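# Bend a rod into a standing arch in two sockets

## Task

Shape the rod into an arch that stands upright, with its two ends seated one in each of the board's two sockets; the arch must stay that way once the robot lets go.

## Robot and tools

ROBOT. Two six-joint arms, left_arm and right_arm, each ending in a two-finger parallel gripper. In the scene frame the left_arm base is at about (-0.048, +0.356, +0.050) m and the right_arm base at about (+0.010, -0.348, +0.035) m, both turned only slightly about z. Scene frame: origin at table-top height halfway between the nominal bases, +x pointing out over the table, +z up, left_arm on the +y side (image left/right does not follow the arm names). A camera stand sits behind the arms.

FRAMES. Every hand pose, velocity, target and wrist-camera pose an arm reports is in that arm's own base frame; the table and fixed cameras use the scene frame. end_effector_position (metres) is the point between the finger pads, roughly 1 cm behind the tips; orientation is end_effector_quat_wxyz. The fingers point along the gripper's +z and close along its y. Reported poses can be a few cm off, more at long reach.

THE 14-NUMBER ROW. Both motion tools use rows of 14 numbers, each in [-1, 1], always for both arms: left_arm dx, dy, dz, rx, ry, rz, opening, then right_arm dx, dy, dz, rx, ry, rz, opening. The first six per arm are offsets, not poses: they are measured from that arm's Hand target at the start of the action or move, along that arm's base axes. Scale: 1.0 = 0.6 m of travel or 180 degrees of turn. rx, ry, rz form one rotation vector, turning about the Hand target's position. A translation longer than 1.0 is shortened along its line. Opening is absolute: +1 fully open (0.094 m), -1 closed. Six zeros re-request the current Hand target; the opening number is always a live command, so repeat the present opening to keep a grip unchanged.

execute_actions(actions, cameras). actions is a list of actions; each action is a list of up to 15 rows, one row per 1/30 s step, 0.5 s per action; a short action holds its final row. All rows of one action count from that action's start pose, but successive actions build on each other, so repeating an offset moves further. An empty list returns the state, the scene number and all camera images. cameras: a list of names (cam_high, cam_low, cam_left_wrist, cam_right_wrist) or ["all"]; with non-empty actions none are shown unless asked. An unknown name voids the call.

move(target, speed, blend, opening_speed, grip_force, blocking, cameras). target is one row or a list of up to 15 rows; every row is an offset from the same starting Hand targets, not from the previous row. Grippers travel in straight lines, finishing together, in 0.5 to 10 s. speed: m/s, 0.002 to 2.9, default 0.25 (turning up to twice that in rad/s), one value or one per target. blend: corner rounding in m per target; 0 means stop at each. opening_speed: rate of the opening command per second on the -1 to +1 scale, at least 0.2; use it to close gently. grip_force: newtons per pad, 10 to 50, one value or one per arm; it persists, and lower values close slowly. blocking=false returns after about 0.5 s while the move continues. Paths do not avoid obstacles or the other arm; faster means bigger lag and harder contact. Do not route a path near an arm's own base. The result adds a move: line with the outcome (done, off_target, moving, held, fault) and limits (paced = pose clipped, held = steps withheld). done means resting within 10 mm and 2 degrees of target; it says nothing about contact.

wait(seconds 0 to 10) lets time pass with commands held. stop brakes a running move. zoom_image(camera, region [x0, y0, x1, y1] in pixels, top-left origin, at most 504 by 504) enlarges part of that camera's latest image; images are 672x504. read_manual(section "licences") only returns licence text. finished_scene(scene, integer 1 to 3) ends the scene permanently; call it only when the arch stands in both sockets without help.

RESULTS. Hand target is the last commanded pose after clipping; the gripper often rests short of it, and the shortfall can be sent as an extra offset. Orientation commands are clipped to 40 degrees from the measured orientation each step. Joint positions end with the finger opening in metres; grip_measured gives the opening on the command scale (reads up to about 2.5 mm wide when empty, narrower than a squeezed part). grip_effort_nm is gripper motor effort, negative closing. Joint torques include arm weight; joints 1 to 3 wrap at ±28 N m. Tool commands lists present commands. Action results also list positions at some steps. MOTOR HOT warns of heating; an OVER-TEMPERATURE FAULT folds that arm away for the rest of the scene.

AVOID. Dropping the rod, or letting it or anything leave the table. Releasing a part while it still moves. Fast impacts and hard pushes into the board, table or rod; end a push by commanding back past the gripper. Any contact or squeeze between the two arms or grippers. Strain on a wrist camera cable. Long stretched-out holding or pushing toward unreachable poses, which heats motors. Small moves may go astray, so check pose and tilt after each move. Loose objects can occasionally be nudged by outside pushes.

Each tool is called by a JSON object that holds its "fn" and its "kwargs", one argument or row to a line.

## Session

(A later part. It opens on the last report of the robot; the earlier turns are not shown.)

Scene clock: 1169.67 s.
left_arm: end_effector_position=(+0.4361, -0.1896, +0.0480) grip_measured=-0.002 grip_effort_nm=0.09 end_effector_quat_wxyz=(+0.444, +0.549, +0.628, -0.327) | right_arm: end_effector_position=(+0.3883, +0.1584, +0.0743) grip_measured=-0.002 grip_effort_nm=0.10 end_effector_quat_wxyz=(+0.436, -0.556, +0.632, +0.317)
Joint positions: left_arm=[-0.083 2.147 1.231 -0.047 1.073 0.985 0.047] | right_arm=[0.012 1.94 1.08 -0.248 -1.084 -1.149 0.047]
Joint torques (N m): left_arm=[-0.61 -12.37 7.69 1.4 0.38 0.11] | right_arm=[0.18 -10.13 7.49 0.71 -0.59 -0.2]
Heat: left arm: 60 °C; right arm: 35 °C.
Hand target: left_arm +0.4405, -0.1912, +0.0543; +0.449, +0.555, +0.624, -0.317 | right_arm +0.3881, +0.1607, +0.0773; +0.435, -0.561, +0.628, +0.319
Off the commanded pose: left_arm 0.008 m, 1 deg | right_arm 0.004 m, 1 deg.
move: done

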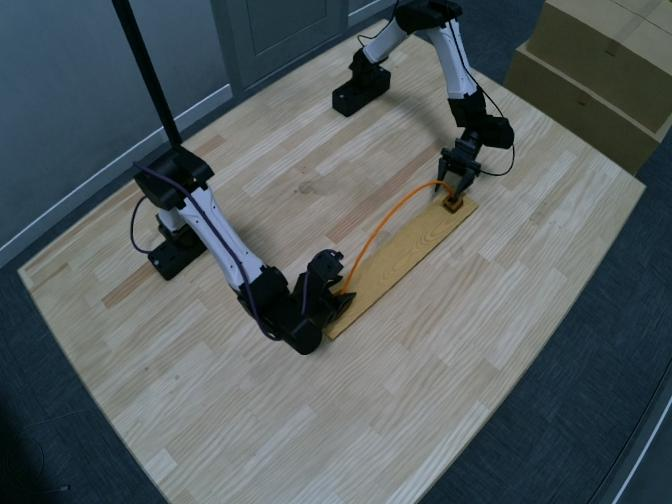

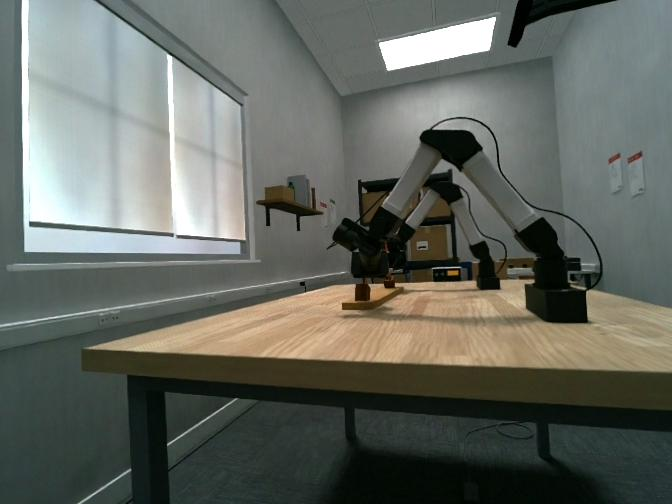

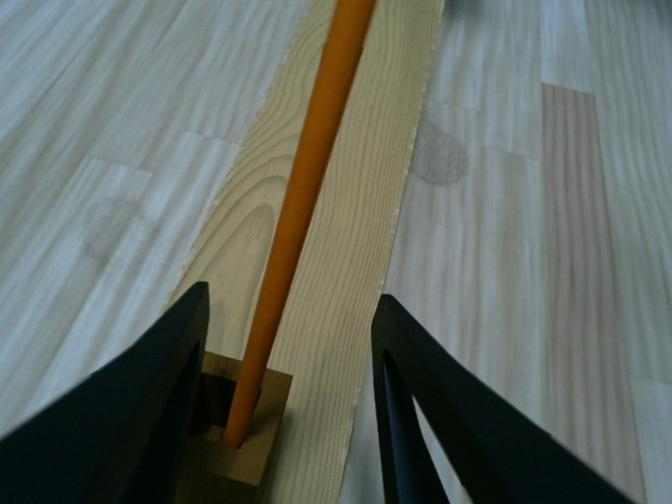

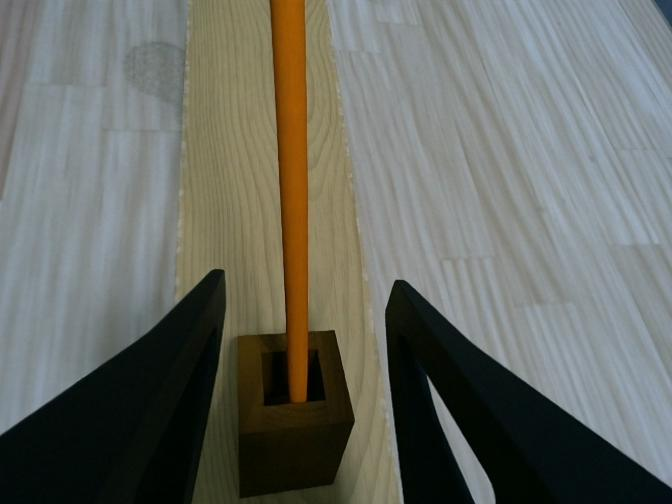

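{"fn": "move", "kwargs": {
  "target": [-0.04, 0.19, 0.095, 0, 0, 0, 0.0, -0.04, -0.19, 0.095, 0, 0, 0, 0.0],
  "speed": 0.1,
  "cameras": ["all"]
}}

Scene clock: 1182.57 s.
left_arm: end_effector_position=(+0.4119, -0.0770, +0.0960) grip_measured=-0.002 grip_effort_nm=0.09 end_effector_quat_wxyz=(+0.432, +0.547, +0.640, -0.322) | right_arm: end_effector_position=(+0.4029, +0.0115, +0.0879) grip_measured=-0.002 grip_effort_nm=0.09 end_effector_quat_wxyz=(+0.412, -0.490, +0.744, +0.191)
Joint positions: left_arm=[0.202 2.085 1.434 -0.873 1.139 1.585 0.047] | right_arm=[-0.318 1.858 1.184 -0.586 -0.906 -1.332 0.047]
Joint torques (N m): left_arm=[-0.05 -12.08 9.58 0.16 0.96 0.32] | right_arm=[-0.69 -13 9.01 -1.67 -3.13 -2.62]
Heat: left arm: 60 °C; right arm: 36 °C.
Hand target: left_arm +0.4165, -0.0772, +0.1114; +0.449, +0.555, +0.624, -0.317 | right_arm +0.3641, +0.0467, +0.1343; +0.435, -0.561, +0.628, +0.319
Off the commanded pose: left_arm 0.016 m, 3 deg | right_arm 0.070 m, 22 deg.
move: off_target (left_arm, right_arm)

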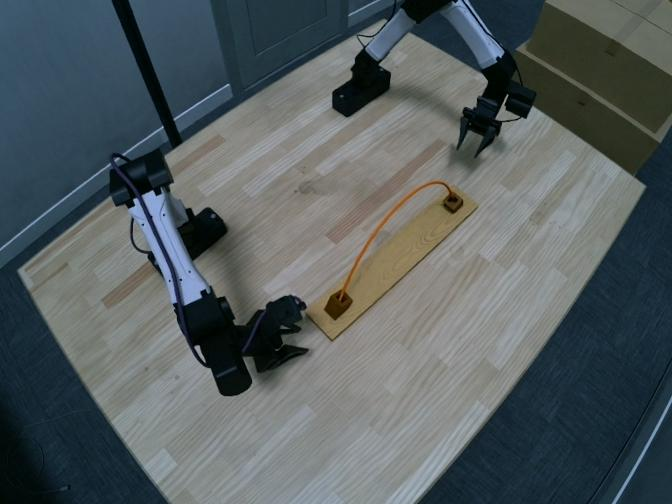

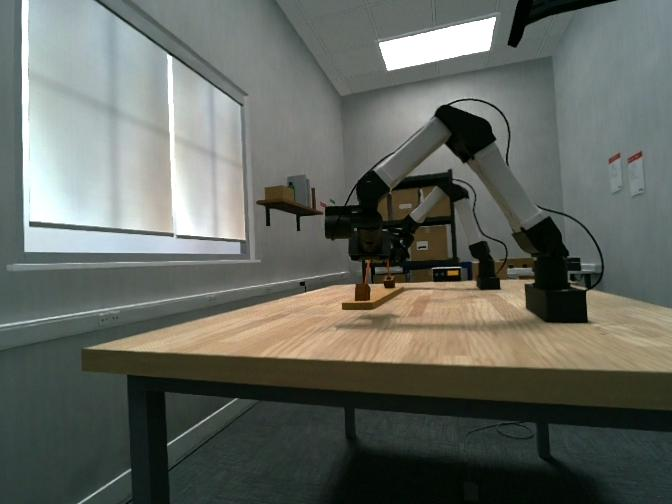

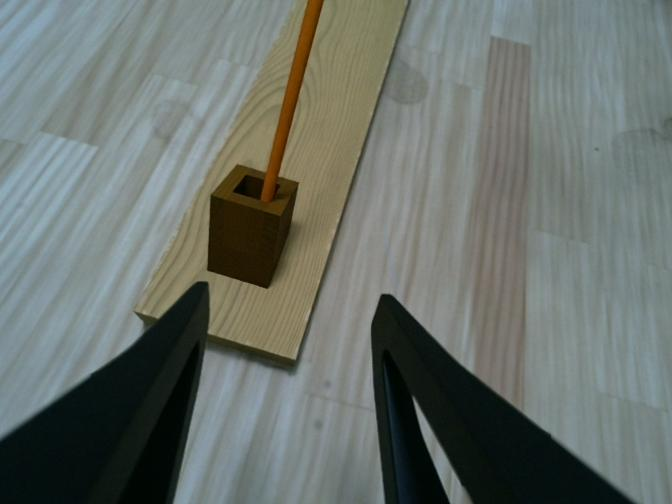

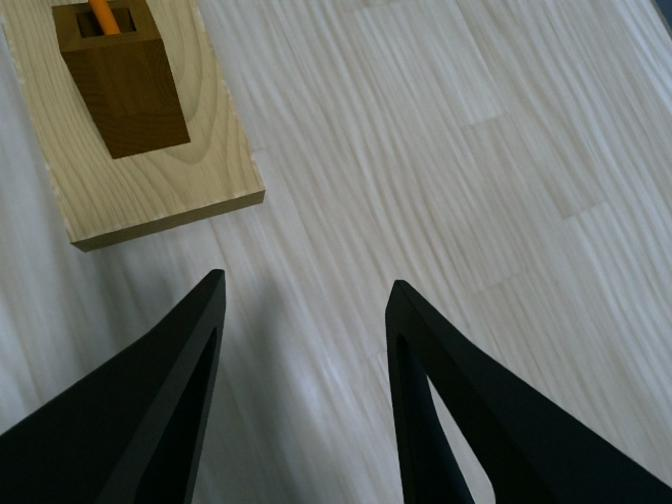

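{"fn": "finished_scene", "kwargs": {
  "scene": 1
}}

The scene is finished: the task was done.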